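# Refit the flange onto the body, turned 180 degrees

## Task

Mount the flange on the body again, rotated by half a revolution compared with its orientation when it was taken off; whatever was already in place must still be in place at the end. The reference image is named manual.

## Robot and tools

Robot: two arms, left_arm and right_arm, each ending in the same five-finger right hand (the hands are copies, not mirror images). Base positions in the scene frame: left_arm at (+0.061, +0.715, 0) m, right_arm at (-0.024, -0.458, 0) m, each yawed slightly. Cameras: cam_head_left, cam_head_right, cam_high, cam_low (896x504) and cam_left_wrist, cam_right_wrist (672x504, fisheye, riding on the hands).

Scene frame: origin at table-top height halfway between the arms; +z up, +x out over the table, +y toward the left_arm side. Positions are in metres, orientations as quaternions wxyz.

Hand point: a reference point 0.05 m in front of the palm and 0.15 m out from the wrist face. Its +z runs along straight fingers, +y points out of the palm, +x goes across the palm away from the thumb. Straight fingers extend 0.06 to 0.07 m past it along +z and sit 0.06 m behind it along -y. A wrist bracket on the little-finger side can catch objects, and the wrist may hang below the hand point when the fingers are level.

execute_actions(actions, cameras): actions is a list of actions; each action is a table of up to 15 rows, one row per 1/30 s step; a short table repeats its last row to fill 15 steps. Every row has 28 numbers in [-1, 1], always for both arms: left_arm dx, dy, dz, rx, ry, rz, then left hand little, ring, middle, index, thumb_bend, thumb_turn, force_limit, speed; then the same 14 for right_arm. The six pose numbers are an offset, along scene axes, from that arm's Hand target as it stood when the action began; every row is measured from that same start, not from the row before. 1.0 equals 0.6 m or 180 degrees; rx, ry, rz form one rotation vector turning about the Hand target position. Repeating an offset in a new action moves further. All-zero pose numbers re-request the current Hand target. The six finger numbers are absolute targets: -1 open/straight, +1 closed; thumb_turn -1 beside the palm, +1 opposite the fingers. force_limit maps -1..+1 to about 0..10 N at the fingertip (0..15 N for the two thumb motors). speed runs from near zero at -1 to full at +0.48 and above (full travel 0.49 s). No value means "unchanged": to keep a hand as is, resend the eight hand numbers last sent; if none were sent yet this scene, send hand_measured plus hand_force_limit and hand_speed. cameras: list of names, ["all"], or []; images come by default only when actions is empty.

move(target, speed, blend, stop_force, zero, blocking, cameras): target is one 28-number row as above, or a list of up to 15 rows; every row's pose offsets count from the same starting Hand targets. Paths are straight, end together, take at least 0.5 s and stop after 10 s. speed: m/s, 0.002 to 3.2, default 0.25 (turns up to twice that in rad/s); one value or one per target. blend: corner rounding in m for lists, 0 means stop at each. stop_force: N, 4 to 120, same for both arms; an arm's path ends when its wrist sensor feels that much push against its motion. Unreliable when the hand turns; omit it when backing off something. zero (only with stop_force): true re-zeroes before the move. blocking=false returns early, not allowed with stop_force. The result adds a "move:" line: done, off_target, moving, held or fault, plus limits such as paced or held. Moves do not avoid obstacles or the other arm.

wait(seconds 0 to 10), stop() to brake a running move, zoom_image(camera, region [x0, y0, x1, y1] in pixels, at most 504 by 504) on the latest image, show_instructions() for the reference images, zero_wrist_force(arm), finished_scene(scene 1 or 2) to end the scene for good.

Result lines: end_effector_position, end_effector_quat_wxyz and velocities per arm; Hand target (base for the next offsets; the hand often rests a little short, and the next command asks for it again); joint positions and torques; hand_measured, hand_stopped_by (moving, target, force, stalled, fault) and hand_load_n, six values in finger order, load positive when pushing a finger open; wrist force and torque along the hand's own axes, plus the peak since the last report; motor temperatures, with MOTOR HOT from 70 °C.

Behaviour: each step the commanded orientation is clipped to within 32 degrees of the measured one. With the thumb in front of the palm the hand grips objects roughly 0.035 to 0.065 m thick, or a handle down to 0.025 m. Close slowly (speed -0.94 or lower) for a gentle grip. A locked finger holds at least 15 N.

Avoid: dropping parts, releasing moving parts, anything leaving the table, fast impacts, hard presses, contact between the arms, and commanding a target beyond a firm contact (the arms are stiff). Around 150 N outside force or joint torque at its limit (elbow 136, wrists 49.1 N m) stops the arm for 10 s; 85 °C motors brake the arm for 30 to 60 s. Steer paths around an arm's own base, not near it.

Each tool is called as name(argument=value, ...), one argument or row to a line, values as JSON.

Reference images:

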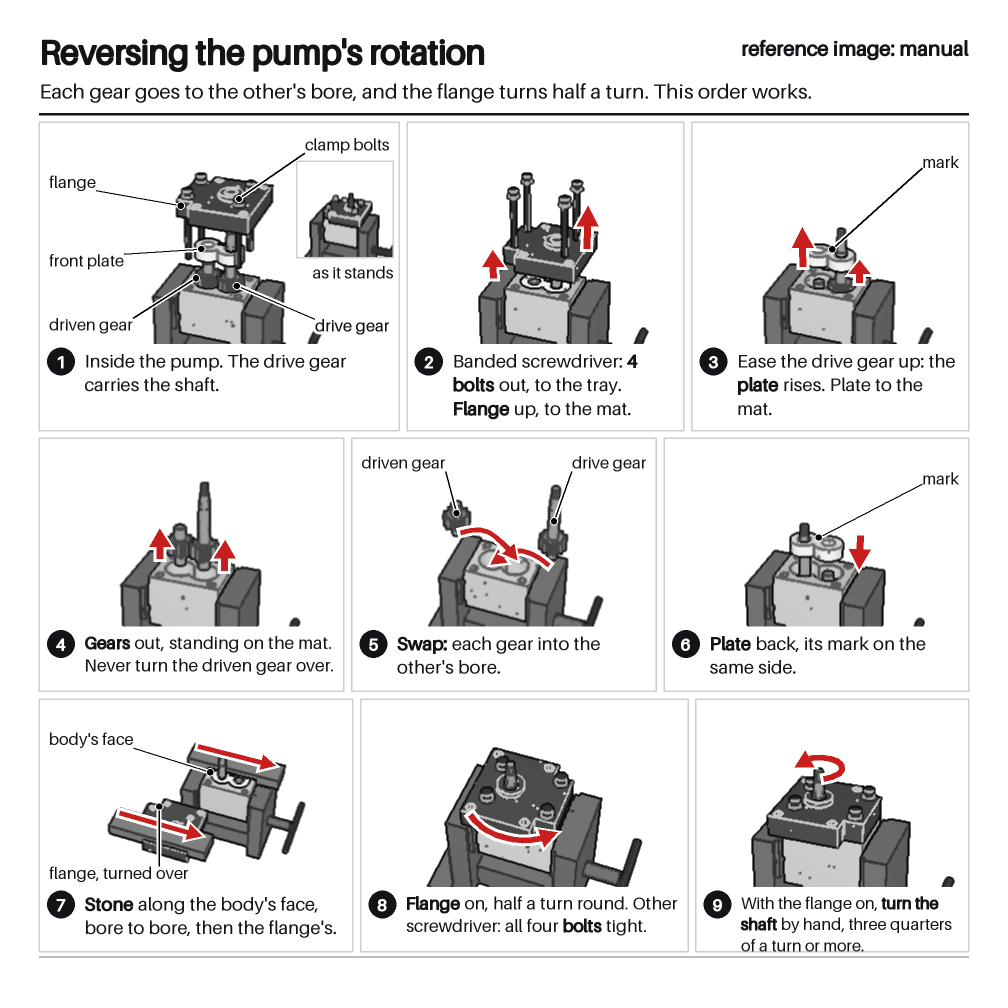

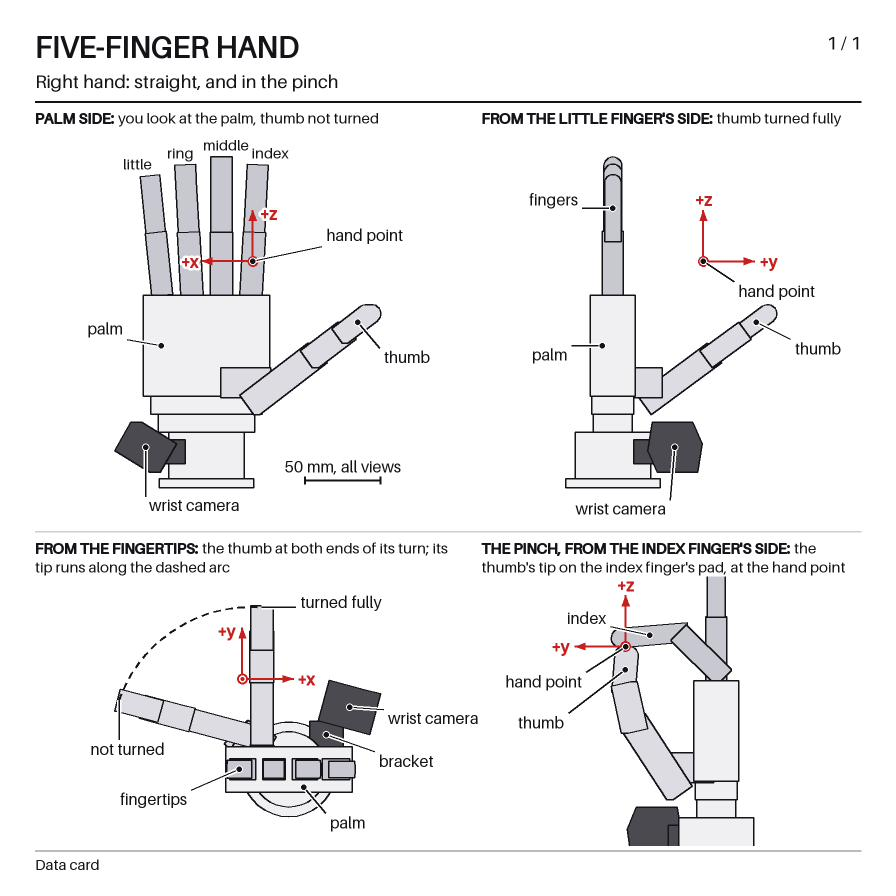

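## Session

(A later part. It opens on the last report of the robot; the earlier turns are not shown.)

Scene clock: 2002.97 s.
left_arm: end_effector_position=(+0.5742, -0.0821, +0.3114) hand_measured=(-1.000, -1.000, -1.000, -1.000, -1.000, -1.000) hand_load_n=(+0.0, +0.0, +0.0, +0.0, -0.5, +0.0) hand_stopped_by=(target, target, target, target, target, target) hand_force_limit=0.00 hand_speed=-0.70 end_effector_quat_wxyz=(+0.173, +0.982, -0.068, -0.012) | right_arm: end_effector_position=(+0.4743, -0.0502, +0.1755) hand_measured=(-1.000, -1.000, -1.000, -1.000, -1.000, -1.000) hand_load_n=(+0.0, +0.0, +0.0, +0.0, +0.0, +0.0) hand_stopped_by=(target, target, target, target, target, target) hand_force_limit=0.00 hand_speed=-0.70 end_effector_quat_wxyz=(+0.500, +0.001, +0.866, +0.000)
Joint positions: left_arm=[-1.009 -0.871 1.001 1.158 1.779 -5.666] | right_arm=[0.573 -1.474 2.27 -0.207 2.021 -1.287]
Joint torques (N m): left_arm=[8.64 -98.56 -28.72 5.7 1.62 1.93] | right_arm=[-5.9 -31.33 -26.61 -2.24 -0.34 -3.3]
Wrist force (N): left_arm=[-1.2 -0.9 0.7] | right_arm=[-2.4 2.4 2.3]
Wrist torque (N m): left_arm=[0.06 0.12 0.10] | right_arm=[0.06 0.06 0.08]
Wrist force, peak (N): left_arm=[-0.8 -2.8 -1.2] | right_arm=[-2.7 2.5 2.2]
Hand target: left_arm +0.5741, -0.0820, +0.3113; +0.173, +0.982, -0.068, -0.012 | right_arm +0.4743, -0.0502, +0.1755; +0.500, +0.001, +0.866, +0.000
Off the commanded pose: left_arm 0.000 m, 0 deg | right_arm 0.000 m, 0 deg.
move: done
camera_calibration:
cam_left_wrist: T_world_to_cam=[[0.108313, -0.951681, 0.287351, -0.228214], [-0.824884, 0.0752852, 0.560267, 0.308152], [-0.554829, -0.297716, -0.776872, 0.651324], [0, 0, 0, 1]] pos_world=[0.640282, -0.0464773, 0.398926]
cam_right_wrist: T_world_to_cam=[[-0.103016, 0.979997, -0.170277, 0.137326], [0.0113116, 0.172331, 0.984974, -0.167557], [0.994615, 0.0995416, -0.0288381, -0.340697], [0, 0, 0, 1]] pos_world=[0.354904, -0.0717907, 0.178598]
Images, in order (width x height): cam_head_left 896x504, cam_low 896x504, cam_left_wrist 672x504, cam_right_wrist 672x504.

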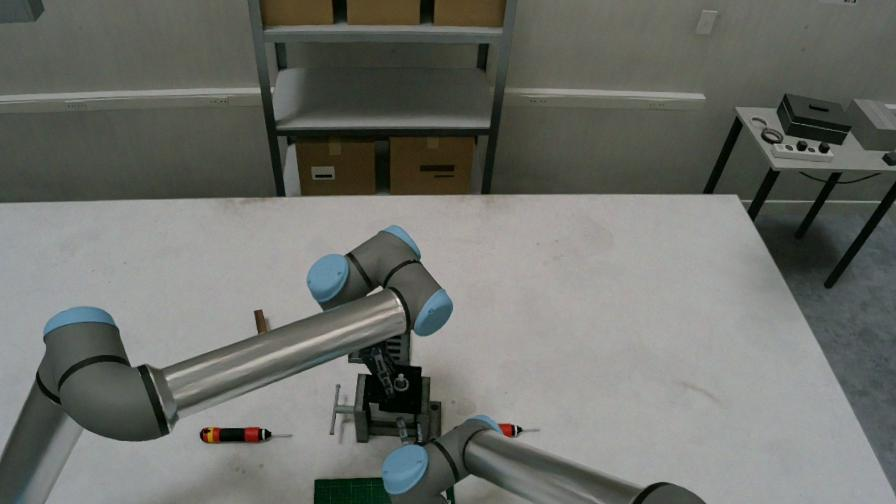

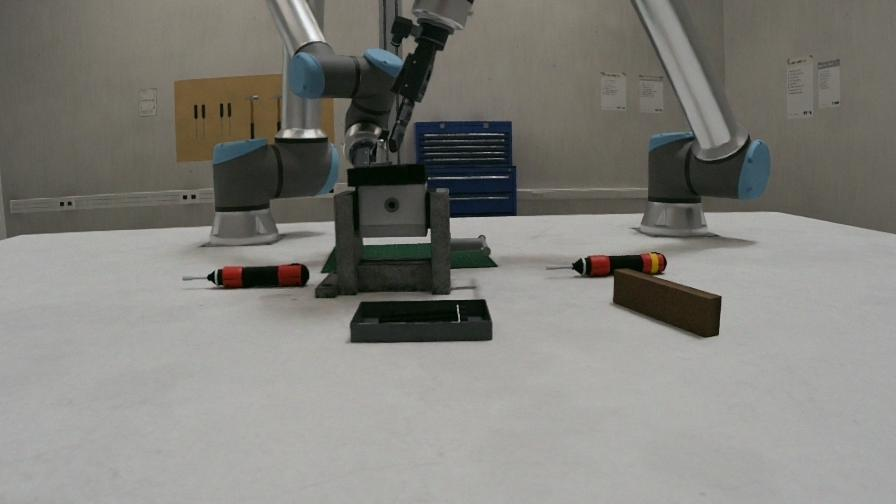

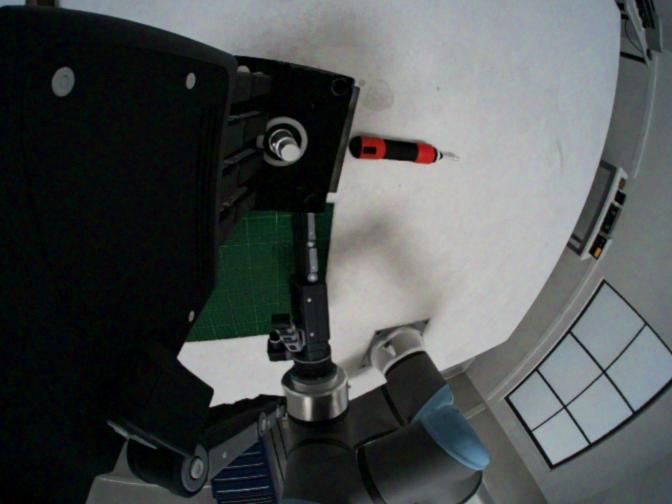

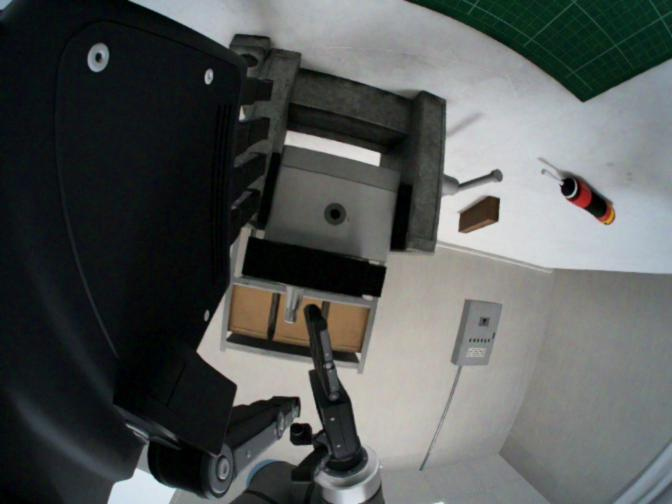

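move(
  target=[0,0,-0.045,0,0,0,-1,-1,-1,-1,-1,-1,0.0,-0.7,0,0,0,0,0,0,-1,-1,-1,-1,-1,-1,0.0,-0.7],
  speed=0.015,
  stop_force=10,
  cameras=["cam_low","cam_right_wrist"],
)

zoom_image(
  camera="cam_right_wrist",
  region=[235, 215, 315, 265],
)

zoom_image(
  camera="cam_right_wrist",
  region=[315, 220, 395, 270],
)

Scene clock: 2009.67 s.
left_arm: end_effector_position=(+0.5741, -0.0820, +0.2954) hand_measured=(-1.000, -1.000, -1.000, -1.000, -1.000, -1.000) hand_load_n=(+0.0, +0.0, +1.0, +0.0, +0.0, +0.0) hand_stopped_by=(target, target, target, target, target, target) hand_force_limit=0.00 hand_speed=-0.70 end_effector_quat_wxyz=(+0.173, +0.982, -0.068, -0.012) | right_arm: end_effector_position=(+0.4743, -0.0502, +0.1755) hand_measured=(-1.000, -1.000, -1.000, -1.000, -1.000, -1.000) hand_load_n=(+0.0, +0.0, +0.0, +0.0, +0.0, +0.0) hand_stopped_by=(target, target, target, target, target, target) hand_force_limit=0.00 hand_speed=-0.70 end_effector_quat_wxyz=(+0.500, +0.001, +0.866, +0.000)
Joint positions: left_arm=[-1.009 -0.866 1.021 1.133 1.779 -5.666] | right_arm=[0.573 -1.474 2.27 -0.207 2.021 -1.287]
Joint torques (N m): left_arm=[-3.4 -95.46 -45.59 3.07 2.92 2.01] | right_arm=[-4.59 -28.16 -21.49 -2.09 -0.71 -3.81]
Wrist force (N): left_arm=[-3.7 -6.0 -8.6] | right_arm=[-2.0 2.3 2.0]
Wrist torque (N m): left_arm=[0.84 0.12 -0.20] | right_arm=[0.07 0.01 0.10]
Wrist force, peak (N): left_arm=[-3.9 -4.4 -13.9] | right_arm=[-2.5 2.7 2.1]
Hand target: left_arm +0.5741, -0.0820, +0.2954; +0.173, +0.982, -0.068, -0.012 (not the last commanded pose) | right_arm +0.4743, -0.0502, +0.1755; +0.500, +0.001, +0.866, +0.000
Off the commanded pose: left_arm 0.011 m, 0 deg | right_arm 0.000 m, 0 deg.
move: contact (left_arm)
camera_calibration:
cam_right_wrist: T_world_to_cam=[[-0.103033, 0.979978, -0.170373, 0.137331], [0.0113999, 0.172437, 0.984955, -0.16748], [0.994613, 0.0995405, -0.0289384, -0.340681], [0, 0, 0, 1]] pos_world=[0.354904, -0.0717905, 0.178499]
Images, in order (width x height): cam_low 896x504, cam_right_wrist 672x504.

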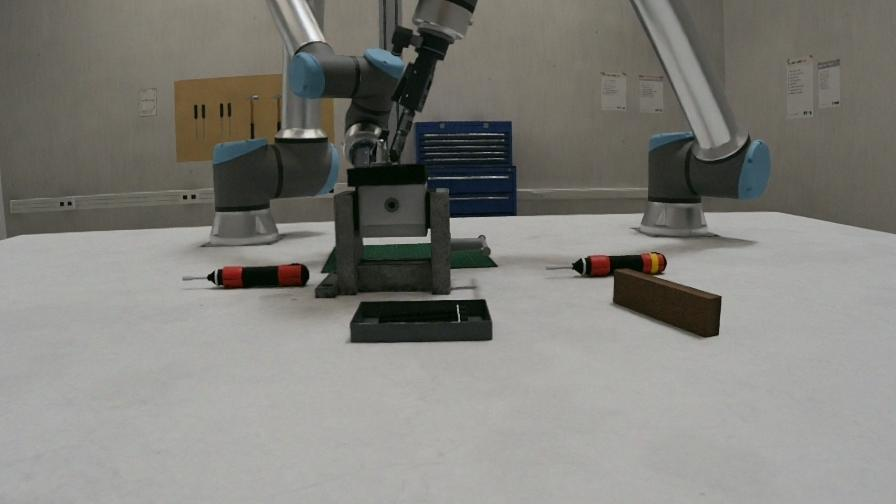

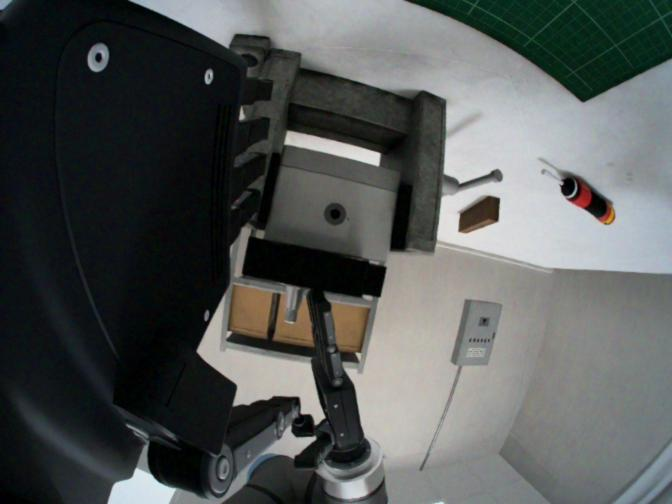

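Scaled by 6.300 from the camera's 672x504 image, which has a finer 960x720 frame.

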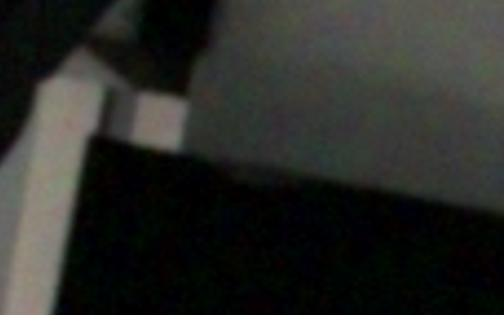

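Scaled by 6.300 from the camera's 672x504 image, which has a finer 960x720 frame.

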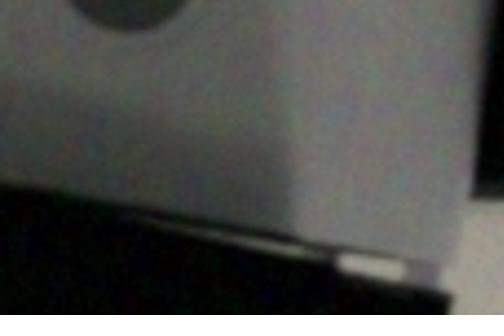

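move(
  target=[
    [0,0,0.015,0,0,0,-1,-1,-1,-1,-1,-1,0.0,-0.7,0,0,0,0,0,0,-1,-1,-1,-1,-1,-1,0.0,-0.7],
    [0,0.0585,0.01,0,0,0,-1,-1,-1,-1,-1,-1,0.0,-0.7,0,0,0,0,0,0,-1,-1,-1,-1,-1,-1,0.0,-0.7],
  ],
  speed=0.05,
)

move(
  target=[0,0,-0.025,0,0,0,-1,-1,-1,-1,-1,-1,0.0,-0.7,0,0,0,0,0,0,-1,-1,-1,-1,-1,-1,0.0,-0.7],
  speed=0.015,
  stop_force=9,
  cameras=["cam_low","cam_right_wrist"],
)

zoom_image(
  camera="cam_right_wrist",
  region=[235, 215, 315, 265],
)

zoom_image(
  camera="cam_right_wrist",
  region=[315, 220, 395, 270],
)

Scene clock: 2017.17 s.
left_arm: end_effector_position=(+0.5742, -0.0469, +0.3015) hand_measured=(-1.000, -1.000, -1.000, -1.000, -1.000, -1.000) hand_load_n=(+0.0, +0.0, +0.0, +0.0, +0.0, +0.0) hand_stopped_by=(target, target, target, target, target, target) hand_force_limit=0.00 hand_speed=-0.70 end_effector_quat_wxyz=(+0.173, +0.982, -0.068, -0.012) | right_arm: end_effector_position=(+0.4743, -0.0502, +0.1755) hand_measured=(-1.000, -1.000, -1.000, -1.000, -1.000, -1.000) hand_load_n=(+0.0, +0.0, +0.0, +0.0, +0.0, +0.0) hand_stopped_by=(target, target, target, target, target, target) hand_force_limit=0.00 hand_speed=-0.70 end_effector_quat_wxyz=(+0.500, +0.001, +0.866, +0.000)
Joint positions: left_arm=[-0.988 -0.917 1.098 1.112 1.785 -5.646] | right_arm=[0.573 -1.474 2.27 -0.207 2.021 -1.287]
Joint torques (N m): left_arm=[-15.9 -80.85 -44.08 5.95 1.71 -1.49] | right_arm=[-7.41 -26.96 -22.69 -2.2 -0.47 -3.54]
Wrist force (N): left_arm=[-0.9 -1.3 0.3] | right_arm=[-2.1 2.6 2.2]
Wrist torque (N m): left_arm=[0.01 0.12 -0.07] | right_arm=[0.10 0.01 0.11]
Wrist force, peak (N): left_arm=[-3.7 -5.8 -8.9] | right_arm=[-2.6 2.8 1.9]
Hand target: left_arm +0.5741, -0.0469, +0.3014; +0.173, +0.982, -0.068, -0.012 | right_arm +0.4743, -0.0502, +0.1755; +0.500, +0.001, +0.866, +0.000
Off the commanded pose: left_arm 0.000 m, 0 deg | right_arm 0.000 m, 0 deg.
move: done

Scene clock: 2019.00 s.
left_arm: end_effector_position=(+0.5741, -0.0469, +0.2902) hand_measured=(-1.000, -1.000, -1.000, -1.000, -1.000, -1.000) hand_load_n=(+0.0, +0.0, -1.5, +0.0, +0.0, +0.0) hand_stopped_by=(target, target, target, target, target, target) hand_force_limit=0.00 hand_speed=-0.70 end_effector_quat_wxyz=(+0.173, +0.982, -0.068, -0.012) | right_arm: end_effector_position=(+0.4743, -0.0502, +0.1755) hand_measured=(-1.000, -1.000, -1.000, -1.000, -1.000, -1.000) hand_load_n=(+0.0, +0.0, +0.0, +0.0, +0.0, +0.0) hand_stopped_by=(target, target, target, target, target, target) hand_force_limit=0.00 hand_speed=-0.70 end_effector_quat_wxyz=(+0.500, +0.001, +0.866, +0.000)
Joint positions: left_arm=[-0.988 -0.913 1.111 1.095 1.785 -5.646] | right_arm=[0.573 -1.474 2.27 -0.207 2.021 -1.287]
Joint torques (N m): left_arm=[-13.8 -91.58 -41.73 5.24 -2.29 -1.58] | right_arm=[-5.88 -28.07 -22.38 -2.28 -0.25 -3.02]
Wrist force (N): left_arm=[-1.3 0.2 -7.4] | right_arm=[-2.5 2.4 1.7]
Wrist torque (N m): left_arm=[0.50 0.25 -0.05] | right_arm=[0.09 0.09 0.08]
Wrist force, peak (N): left_arm=[-2.2 -2.5 -10.7] | right_arm=[-2.6 2.9 1.7]
Hand target: left_arm +0.5741, -0.0469, +0.2902; +0.173, +0.982, -0.068, -0.012 (not the last commanded pose) | right_arm +0.4743, -0.0502, +0.1755; +0.500, +0.001, +0.866, +0.000
Off the commanded pose: left_arm 0.004 m, 0 deg | right_arm 0.000 m, 0 deg.
move: contact (left_arm)
camera_calibration:
cam_right_wrist: T_world_to_cam=[[-0.103033, 0.979978, -0.170373, 0.137331], [0.0113999, 0.172437, 0.984955, -0.16748], [0.994613, 0.0995405, -0.0289384, -0.340681], [0, 0, 0, 1]] pos_world=[0.354904, -0.0717905, 0.178499]
Images, in order (width x height): cam_low 896x504, cam_right_wrist 672x504.

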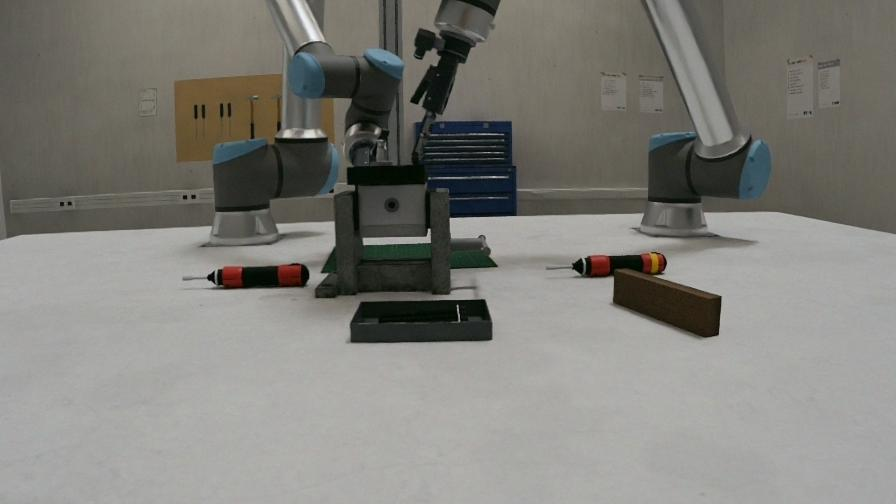

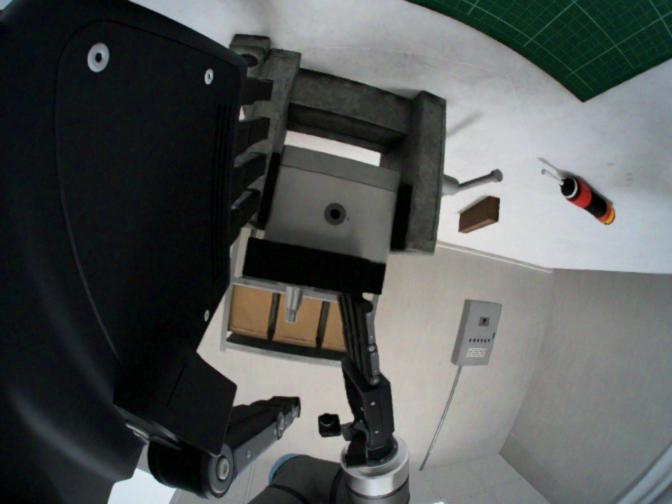

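Scaled by 6.300 from the camera's 672x504 image, which has a finer 960x720 frame.

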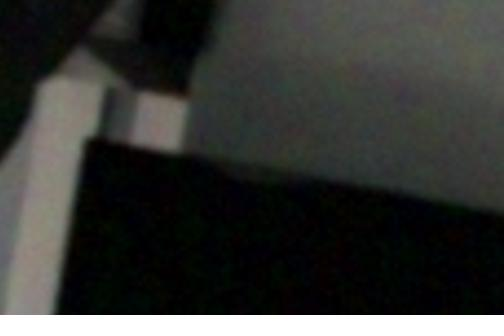

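Scaled by 6.300 from the camera's 672x504 image, which has a finer 960x720 frame.

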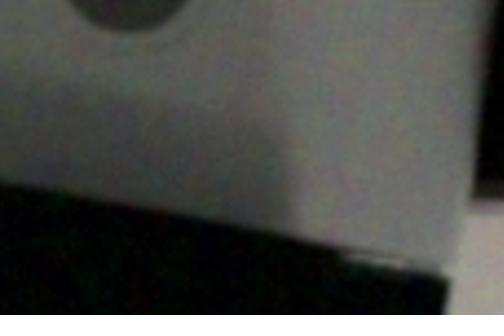

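move(
  target=[
    [0,0,0.1,0,0,0,-1,-1,-1,-1,-1,-1,0.0,-0.7,0,0,0.29,0,0,0,-1,-1,-1,-1,-1,-1,0.0,-0.7],
    [0.05,0.4,0.2,0,0,0,-1,-1,-1,-1,-1,-1,0.0,-0.7,0,0,0.29,0,0,0,-1,-1,-1,-1,-1,-1,0.0,-0.7],
  ],
  speed=0.2,
  blend=[0.03,0],
  cameras=["cam_right_wrist"],
)

Scene clock: 2032.83 s.
left_arm: end_effector_position=(+0.6040, +0.1930, +0.4102) hand_measured=(-1.000, -1.000, -1.000, -1.000, -1.000, -1.000) hand_load_n=(+0.0, +0.0, +0.0, +0.0, +0.0, +0.0) hand_stopped_by=(target, target, target, target, target, target) hand_force_limit=0.00 hand_speed=-0.70 end_effector_quat_wxyz=(+0.173, +0.982, -0.068, -0.012) | right_arm: end_effector_position=(+0.4743, -0.0502, +0.3495) hand_measured=(-1.000, -1.000, -1.000, -1.000, -1.000, -1.000) hand_load_n=(+0.0, +0.0, +0.0, +0.0, -0.5, +0.0) hand_stopped_by=(target, target, target, target, target, target) hand_force_limit=0.00 hand_speed=-0.70 end_effector_quat_wxyz=(+0.500, +0.001, +0.866, +0.000)
Joint positions: left_arm=[-0.765 -1.179 1.319 1.206 1.841 -5.423] | right_arm=[0.573 -1.673 2.095 0.167 2.021 -1.287]
Joint torques (N m): left_arm=[2.52 -75.28 -43.05 0.68 -3.11 -1.13] | right_arm=[-1.67 -19.31 -30.31 -2.41 -0.59 4.4]
Wrist force (N): left_arm=[-1.0 -1.4 0.7] | right_arm=[-2.0 2.4 1.8]
Wrist torque (N m): left_arm=[-0.03 0.12 0.11] | right_arm=[0.08 0.00 0.08]
Wrist force, peak (N): left_arm=[-1.5 0.6 -8.2] | right_arm=[-2.5 2.6 2.3]
Hand target: left_arm +0.6041, +0.1931, +0.4102; +0.173, +0.982, -0.068, -0.012 | right_arm +0.4743, -0.0502, +0.3495; +0.500, +0.001, +0.866, +0.000
Off the commanded pose: left_arm 0.000 m, 0 deg | right_arm 0.000 m, 0 deg.
move: done
camera_calibration:
cam_right_wrist: T_world_to_cam=[[-0.103033, 0.979978, -0.170373, 0.166976], [0.0113999, 0.172437, 0.984955, -0.338862], [0.994613, 0.0995405, -0.0289384, -0.335645], [0, 0, 0, 1]] pos_world=[0.354904, -0.0717905, 0.352499]
Images, in order (width x height): cam_right_wrist 672x504.

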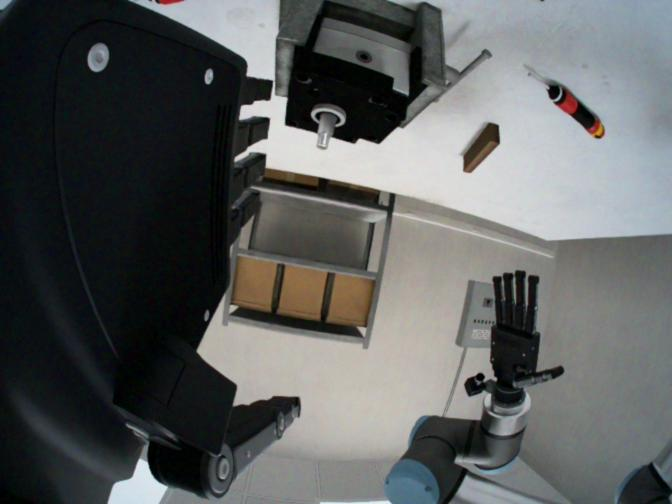

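zoom_image(
  camera="cam_right_wrist",
  region=[270, 0, 450, 150],
)

Scaled by 2.800 from the camera's 672x504 image, which has a finer 960x720 frame.

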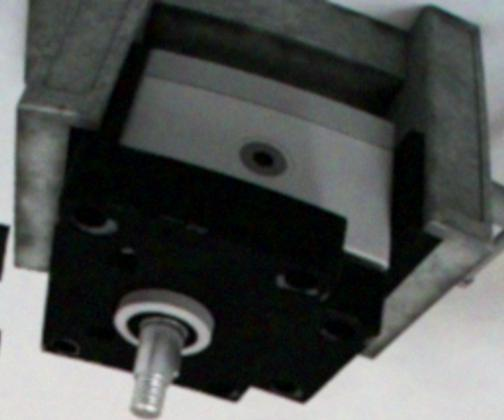

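move(
  target=[0,0,0,0,0,0,-1,-1,-1,-1,-1,-1,0.0,-0.7,0.275,-0.093,0.033,0.1235,0.3212,0.0173,-1,-1,-1,-1,-1,-1,0.0,-0.7],
  speed=0.2,
  cameras=["cam_head_left","cam_right_wrist"],
)

zoom_image(
  camera="cam_right_wrist",
  region=[230, 30, 450, 230],
)

Scene clock: 2050.07 s.
left_arm: end_effector_position=(+0.6041, +0.1931, +0.4102) hand_measured=(-1.000, -1.000, -1.000, -1.000, -1.000, -1.000) hand_load_n=(+0.0, +0.0, +0.0, +0.0, +0.0, +0.0) hand_stopped_by=(target, target, target, target, target, target) hand_force_limit=0.00 hand_speed=-0.70 end_effector_quat_wxyz=(+0.173, +0.982, -0.068, -0.012) | right_arm: end_effector_position=(+0.6393, -0.1060, +0.3693) hand_measured=(-1.000, -1.000, -1.000, -1.000, -1.000, -1.000) hand_load_n=(+0.0, +0.0, +0.0, +0.0, +0.0, +0.0) hand_stopped_by=(target, target, target, target, target, target) hand_force_limit=0.00 hand_speed=-0.70 end_effector_quat_wxyz=(+0.013, +0.070, +0.982, +0.173)
Joint positions: left_arm=[-0.765 -1.179 1.319 1.206 1.841 -5.423] | right_arm=[0.105 -1.251 1.524 1.226 1.23 -1.357]
Joint torques (N m): left_arm=[4.51 -80.01 -44.41 0.81 -3.45 1.15] | right_arm=[10.59 -72.24 -37.12 5.87 0.98 4.17]
Wrist force (N): left_arm=[-0.7 -1.3 0.7] | right_arm=[0.0 2.3 0.6]
Wrist torque (N m): left_arm=[-0.02 0.08 0.13] | right_arm=[0.00 -0.08 0.03]
Wrist force, peak (N): left_arm=[-1.4 -1.1 0.8] | right_arm=[-2.1 2.8 2.1]
Hand target: left_arm +0.6041, +0.1931, +0.4102; +0.173, +0.982, -0.068, -0.012 | right_arm +0.6393, -0.1060, +0.3693; +0.012, +0.070, +0.982, +0.173
Off the commanded pose: left_arm 0.000 m, 0 deg | right_arm 0.000 m, 0 deg.
move: done
camera_calibration:
cam_right_wrist: T_world_to_cam=[[-0.0669365, 0.938664, 0.338273, 0.026809], [0.849228, -0.124376, 0.513169, -0.743501], [0.523766, 0.321621, -0.788815, 0.111497], [0, 0, 0, 1]] pos_world=[0.574798, -0.153498, 0.460423]
Images, in order (width x height): cam_head_left 896x504, cam_right_wrist 672x504.

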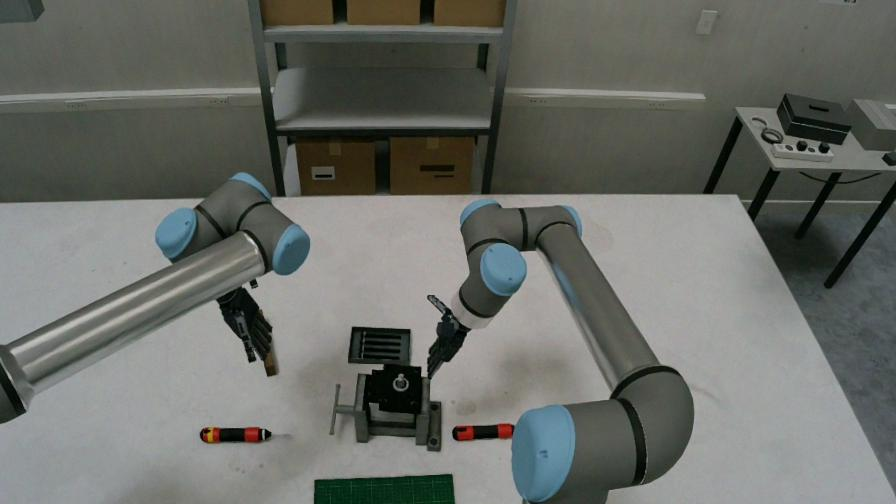

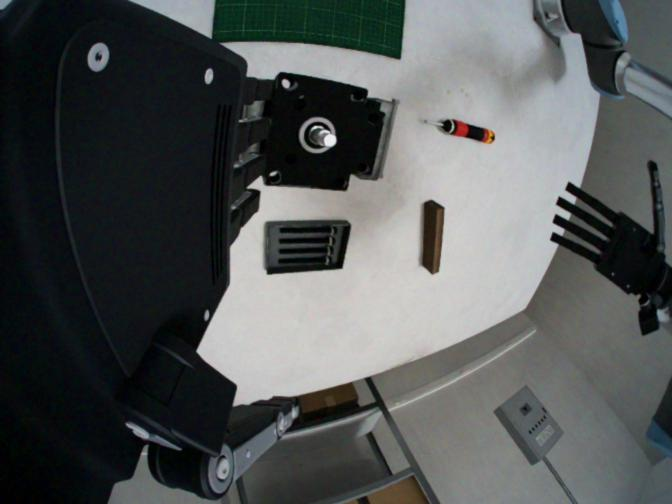

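Scaled by 2.291 from the camera's 672x504 image, which has a finer 960x720 frame.

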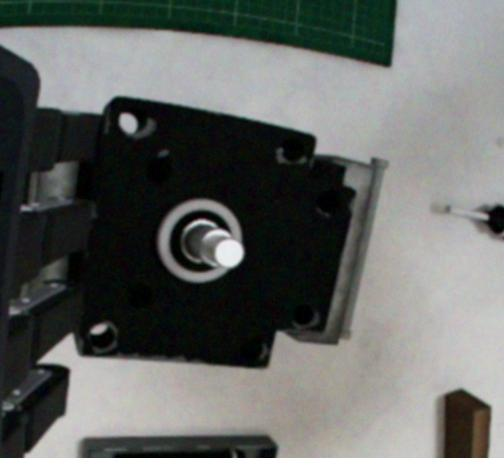

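zoom_image(
  camera="cam_right_wrist",
  region=[320, 80, 410, 190],
)

zoom_image(
  camera="cam_right_wrist",
  region=[250, 60, 380, 200],
)

Scaled by 4.582 from the camera's 672x504 image, which has a finer 960x720 frame.

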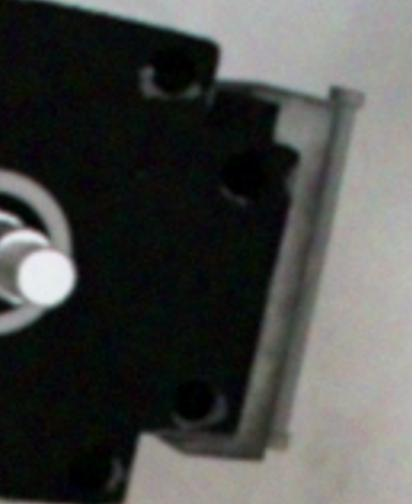

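Scaled by 3.600 from the camera's 672x504 image, which has a finer 960x720 frame.

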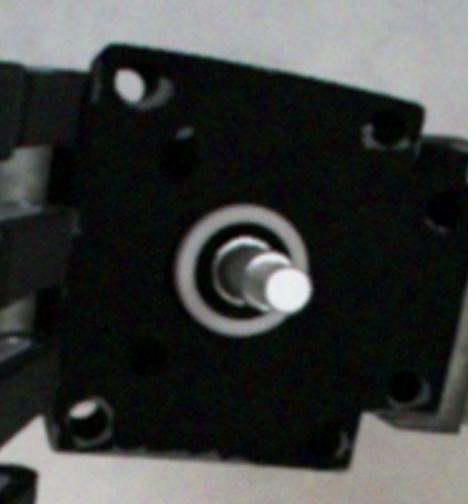

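move(
  target=[
    [0,0,0,0,0,0,-1,-1,-1,-1,-1,-1,0.0,-0.7,-0.275,0.093,-0.033,-0.1235,-0.3212,-0.0173,-1,-1,-1,-1,-1,-1,0.0,-0.7],
    [0,0,0,0,0,0,-1,-1,-1,-1,-1,-1,0.0,-0.7,-0.275,0.093,-0.323,-0.1235,-0.3212,-0.0173,-1,-1,-1,-1,-1,-1,0.0,-0.7],
  ],
  speed=0.2,
)

move(
  target=[
    [-0.04,-0.39,-0.1,0,0,0,-1,-1,-1,-1,-1,-1,0.0,-0.7,0,0,0,0,0,0,-1,-1,-1,-1,-1,-1,0.0,-0.7],
    [-0.04,-0.442,-0.18,0,0,0,-1,-1,-1,-1,-1,-1,0.0,-0.7,0,0,0,0,0,0,-1,-1,-1,-1,-1,-1,0.0,-0.7],
  ],
  speed=0.15,
  cameras=["cam_left_wrist","cam_right_wrist"],
)

Scene clock: 2093.07 s.
left_arm: end_effector_position=(+0.6041, +0.1931, +0.4102) hand_measured=(-1.000, -1.000, -1.000, -1.000, -1.000, -1.000) hand_load_n=(+0.0, +0.0, +0.0, +0.0, +0.0, +0.0) hand_stopped_by=(target, target, target, target, target, target) hand_force_limit=0.00 hand_speed=-0.70 end_effector_quat_wxyz=(+0.173, +0.982, -0.068, -0.012) | right_arm: end_effector_position=(+0.4743, -0.0502, +0.1755) hand_measured=(-1.000, -1.000, -1.000, -1.000, -1.000, -1.000) hand_load_n=(+0.0, +0.0, +0.0, +0.0, -0.5, +0.0) hand_stopped_by=(target, target, target, target, target, target) hand_force_limit=0.00 hand_speed=-0.70 end_effector_quat_wxyz=(+0.500, +0.001, +0.866, +0.000)
Joint positions: left_arm=[-0.765 -1.179 1.319 1.206 1.841 -5.423] | right_arm=[0.573 -1.474 2.27 -0.207 2.021 -1.287]
Joint torques (N m): left_arm=[3.77 -77.53 -44.23 0.61 -3.21 1.4] | right_arm=[-4.44 -36.25 -29.44 -1.73 2.75 -3.14]
Wrist force (N): left_arm=[-0.9 -1.0 0.4] | right_arm=[-2.0 2.5 1.5]
Wrist torque (N m): left_arm=[0.05 0.13 0.13] | right_arm=[0.13 0.03 0.12]
Wrist force, peak (N): left_arm=[-1.1 -1.5 0.7] | right_arm=[-4.1 2.5 1.1]
Hand target: left_arm +0.6041, +0.1931, +0.4102; +0.173, +0.982, -0.068, -0.012 | right_arm +0.4743, -0.0502, +0.1755; +0.500, +0.001, +0.866, +0.000
Off the commanded pose: left_arm 0.000 m, 0 deg | right_arm 0.000 m, 0 deg.
move: done

Scene clock: 2095.77 s.
left_arm: end_effector_position=(+0.5801, -0.0722, +0.3024) hand_measured=(-1.000, -1.000, -1.000, -1.000, -1.000, -1.000) hand_load_n=(+0.0, +0.0, +0.0, +0.0, +0.0, +0.0) hand_stopped_by=(target, target, target, target, target, target) hand_force_limit=0.00 hand_speed=-0.70 end_effector_quat_wxyz=(+0.173, +0.982, -0.068, -0.012) | right_arm: end_effector_position=(+0.4743, -0.0502, +0.1755) hand_measured=(-1.000, -1.000, -1.000, -1.000, -1.000, -1.000) hand_load_n=(+0.0, +0.0, +0.0, +0.0, +0.0, +0.0) hand_stopped_by=(target, target, target, target, target, target) hand_force_limit=0.00 hand_speed=-0.70 end_effector_quat_wxyz=(+0.500, +0.001, +0.866, +0.000)
Joint positions: left_arm=[-0.997 -0.875 1.024 1.141 1.782 -5.655] | right_arm=[0.573 -1.474 2.27 -0.207 2.021 -1.287]
Joint torques (N m): left_arm=[9.2 -97.99 -30.73 5.78 -0.15 1] | right_arm=[-4.7 -24.8 -21.72 -2.17 2.58 -3.23]
Wrist force (N): left_arm=[-1.0 -1.2 0.5] | right_arm=[-2.1 2.3 1.9]
Wrist torque (N m): left_arm=[0.02 0.11 0.13] | right_arm=[0.06 0.03 0.12]
Wrist force, peak (N): left_arm=[-1.3 -2.6 -1.0] | right_arm=[-2.7 2.5 2.5]
Hand target: left_arm +0.5801, -0.0721, +0.3022; +0.173, +0.982, -0.068, -0.012 | right_arm +0.4743, -0.0502, +0.1755; +0.500, +0.001, +0.866, +0.000
Off the commanded pose: left_arm 0.000 m, 0 deg | right_arm 0.000 m, 0 deg.
move: done
camera_calibration:
cam_left_wrist: T_world_to_cam=[[0.108252, -0.95167, 0.287413, -0.216812], [-0.824817, 0.0754078, 0.560349, 0.317383], [-0.55494, -0.297723, -0.77679, 0.65057], [0, 0, 0, 1]] pos_world=[0.646281, -0.0365773, 0.389826]
cam_right_wrist: T_world_to_cam=[[-0.103033, 0.979978, -0.170373, 0.137331], [0.0113999, 0.172437, 0.984955, -0.16748], [0.994613, 0.0995405, -0.0289384, -0.340681], [0, 0, 0, 1]] pos_world=[0.354904, -0.0717905, 0.178499]
Images, in order (width x height): cam_left_wrist 672x504, cam_right_wrist 672x504.

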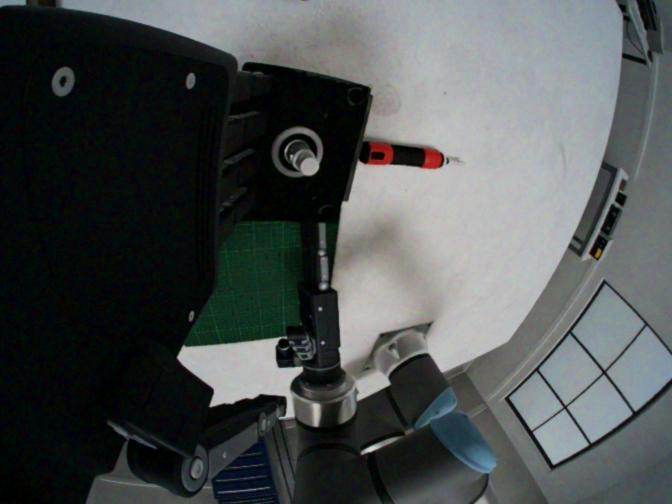

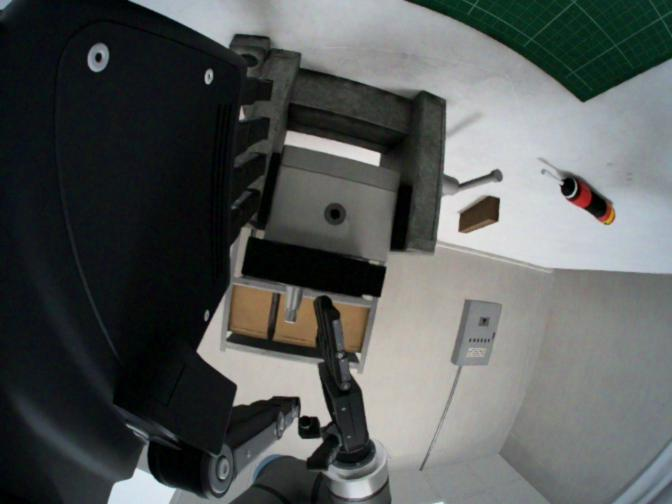

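move(
  target=[0,0,-0.04,0,0,0,-1,-1,-1,-1,-1,-1,0.0,-0.7,0,0,0,0,0,0,-1,-1,-1,-1,-1,-1,0.0,-0.7],
  speed=0.012,
  stop_force=25,
  cameras=["cam_low","cam_right_wrist"],
)

zoom_image(
  camera="cam_right_wrist",
  region=[235, 225, 395, 275],
)

zoom_image(
  camera="cam_low",
  region=[335, 155, 435, 205],
)

Scene clock: 2102.03 s.
left_arm: end_effector_position=(+0.5801, -0.0721, +0.2878) hand_measured=(-1.000, -1.000, -1.000, -1.000, -1.000, -1.000) hand_load_n=(+0.0, +0.0, -3.0, +0.0, +0.0, +0.0) hand_stopped_by=(target, target, target, target, target, target) hand_force_limit=0.00 hand_speed=-0.70 end_effector_quat_wxyz=(+0.173, +0.982, -0.068, -0.012) | right_arm: end_effector_position=(+0.4743, -0.0502, +0.1755) hand_measured=(-1.000, -1.000, -1.000, -1.000, -1.000, -1.000) hand_load_n=(+0.0, +0.0, +0.0, +0.0, +0.0, +0.0) hand_stopped_by=(target, target, target, target, target, target) hand_force_limit=0.00 hand_speed=-0.70 end_effector_quat_wxyz=(+0.500, +0.001, +0.866, +0.000)
Joint positions: left_arm=[-0.997 -0.87 1.043 1.118 1.782 -5.655] | right_arm=[0.573 -1.474 2.27 -0.207 2.021 -1.287]
Joint torques (N m): left_arm=[-4.81 -75.03 -35.19 2.54 0.29 1.81] | right_arm=[-7.57 -26.8 -22.34 -1.94 2.94 -3.34]
Wrist force (N): left_arm=[-3.8 1.6 -25.0] | right_arm=[-2.3 2.1 2.0]
Wrist torque (N m): left_arm=[1.44 0.40 0.00] | right_arm=[0.04 0.05 0.11]
Wrist force, peak (N): left_arm=[-3.7 2.3 -36.9] | right_arm=[-2.6 2.6 2.2]
Hand target: left_arm +0.5801, -0.0721, +0.2878; +0.173, +0.982, -0.068, -0.012 (not the last commanded pose) | right_arm +0.4743, -0.0502, +0.1755; +0.500, +0.001, +0.866, +0.000
Off the commanded pose: left_arm 0.010 m, 0 deg | right_arm 0.000 m, 0 deg.
move: contact (left_arm)
camera_calibration:
cam_right_wrist: T_world_to_cam=[[-0.103033, 0.979978, -0.170373, 0.137331], [0.0113999, 0.172437, 0.984955, -0.16748], [0.994613, 0.0995405, -0.0289384, -0.340681], [0, 0, 0, 1]] pos_world=[0.354904, -0.0717905, 0.178499]
Images, in order (width x height): cam_low 896x504, cam_right_wrist 672x504.

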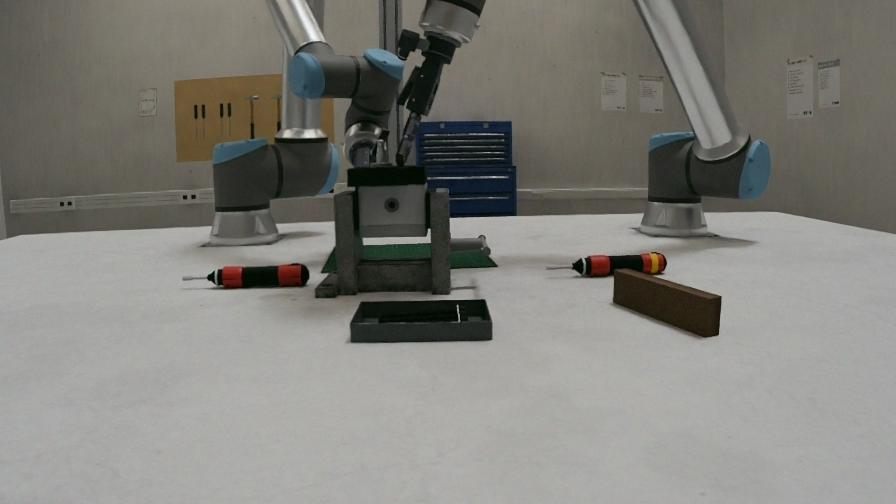

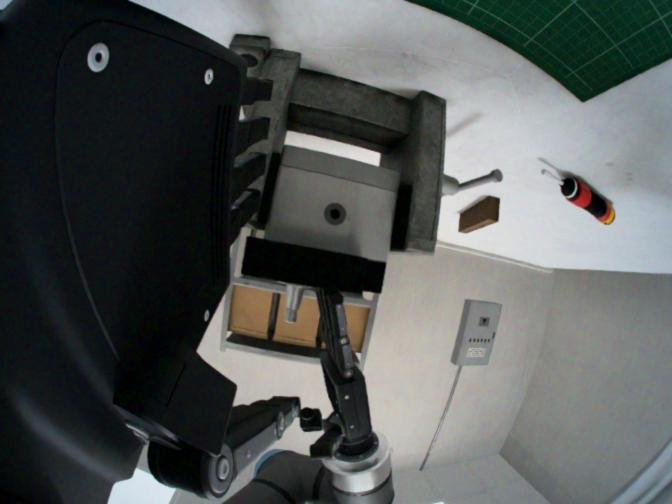

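Scaled by 3.150 from the camera's 672x504 image, which has a finer 960x720 frame.

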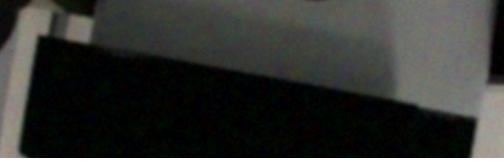

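Scaled by 5.040.

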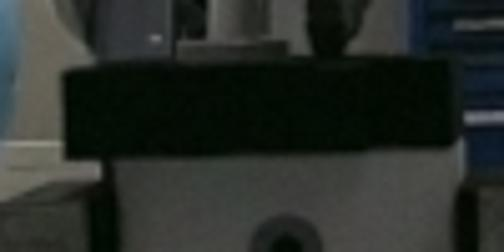

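move(
  target=[0,0,0.015,0,0,0,-1,-1,-1,-1,-1,-1,0.0,-0.7,0,0,0,0,0,0,-1,-1,-1,-1,-1,-1,0.0,-0.7],
  speed=0.012,
  cameras=["cam_low","cam_right_wrist"],
)

zoom_image(
  camera="cam_right_wrist",
  region=[315, 225, 395, 275],
)

zoom_image(
  camera="cam_right_wrist",
  region=[235, 215, 315, 265],
)

zoom_image(
  camera="cam_low",
  region=[335, 155, 435, 205],
)

Scene clock: 2107.23 s.
left_arm: end_effector_position=(+0.5801, -0.0721, +0.2969) hand_measured=(-1.000, -1.000, -1.000, -1.000, -1.000, -1.000) hand_load_n=(+0.0, +0.0, +0.0, +0.0, -0.5, +0.0) hand_stopped_by=(target, target, target, target, target, target) hand_force_limit=0.00 hand_speed=-0.70 end_effector_quat_wxyz=(+0.173, +0.982, -0.068, -0.012) | right_arm: end_effector_position=(+0.4743, -0.0502, +0.1755) hand_measured=(-1.000, -1.000, -1.000, -1.000, -1.000, -1.000) hand_load_n=(+0.0, +0.0, +0.0, +0.0, +0.0, +0.0) hand_stopped_by=(target, target, target, target, target, target) hand_force_limit=0.00 hand_speed=-0.70 end_effector_quat_wxyz=(+0.500, +0.001, +0.866, +0.000)
Joint positions: left_arm=[-0.997 -0.873 1.031 1.133 1.782 -5.655] | right_arm=[0.573 -1.474 2.27 -0.207 2.021 -1.287]
Joint torques (N m): left_arm=[-9.8 -92.93 -37.23 3.52 1.31 1.46] | right_arm=[-9.7 -25.17 -22.8 -2.25 2.64 -3.61]
Wrist force (N): left_arm=[-1.0 -1.2 0.6] | right_arm=[-2.5 2.3 1.8]
Wrist torque (N m): left_arm=[0.02 0.11 0.12] | right_arm=[0.08 0.09 0.10]
Wrist force, peak (N): left_arm=[-3.9 1.5 -25.5] | right_arm=[-2.8 2.6 2.0]
Hand target: left_arm +0.5801, -0.0721, +0.2968; +0.173, +0.982, -0.068, -0.012 | right_arm +0.4743, -0.0502, +0.1755; +0.500, +0.001, +0.866, +0.000
Off the commanded pose: left_arm 0.000 m, 0 deg | right_arm 0.000 m, 0 deg.
move: done
camera_calibration:
cam_right_wrist: T_world_to_cam=[[-0.103033, 0.979978, -0.170373, 0.137331], [0.0113999, 0.172437, 0.984955, -0.16748], [0.994613, 0.0995405, -0.0289384, -0.340681], [0, 0, 0, 1]] pos_world=[0.354904, -0.0717905, 0.178499]
Images, in order (width x height): cam_low 896x504, cam_right_wrist 672x504.

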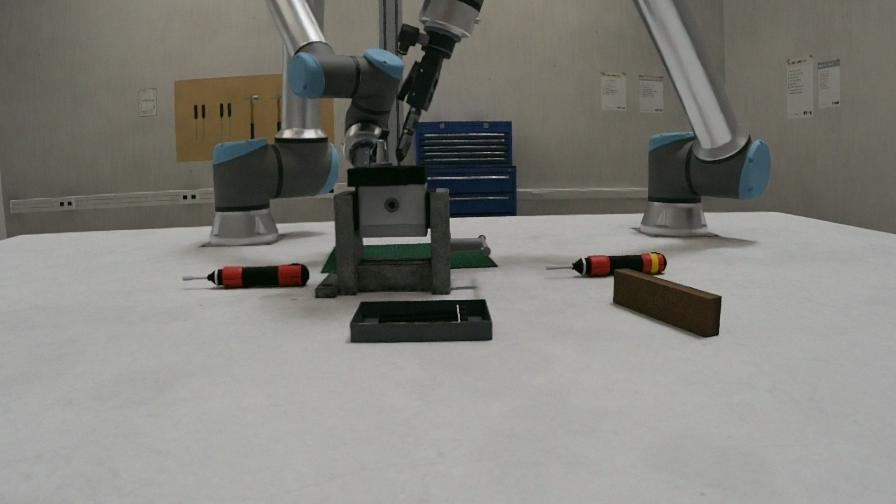

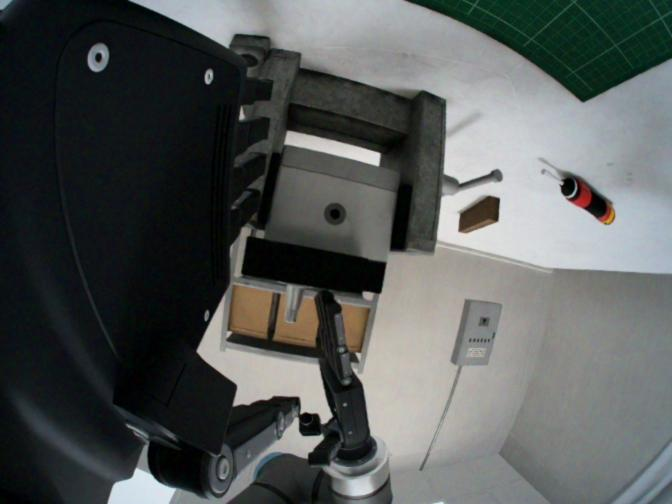

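Scaled by 6.300 from the camera's 672x504 image, which has a finer 960x720 frame.

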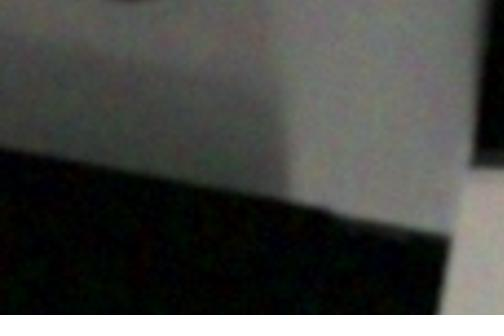

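Scaled by 6.300 from the camera's 672x504 image, which has a finer 960x720 frame.

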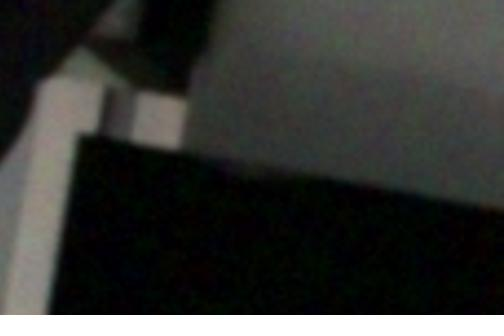

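Scaled by 5.040.

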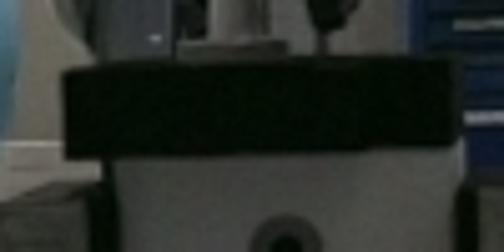

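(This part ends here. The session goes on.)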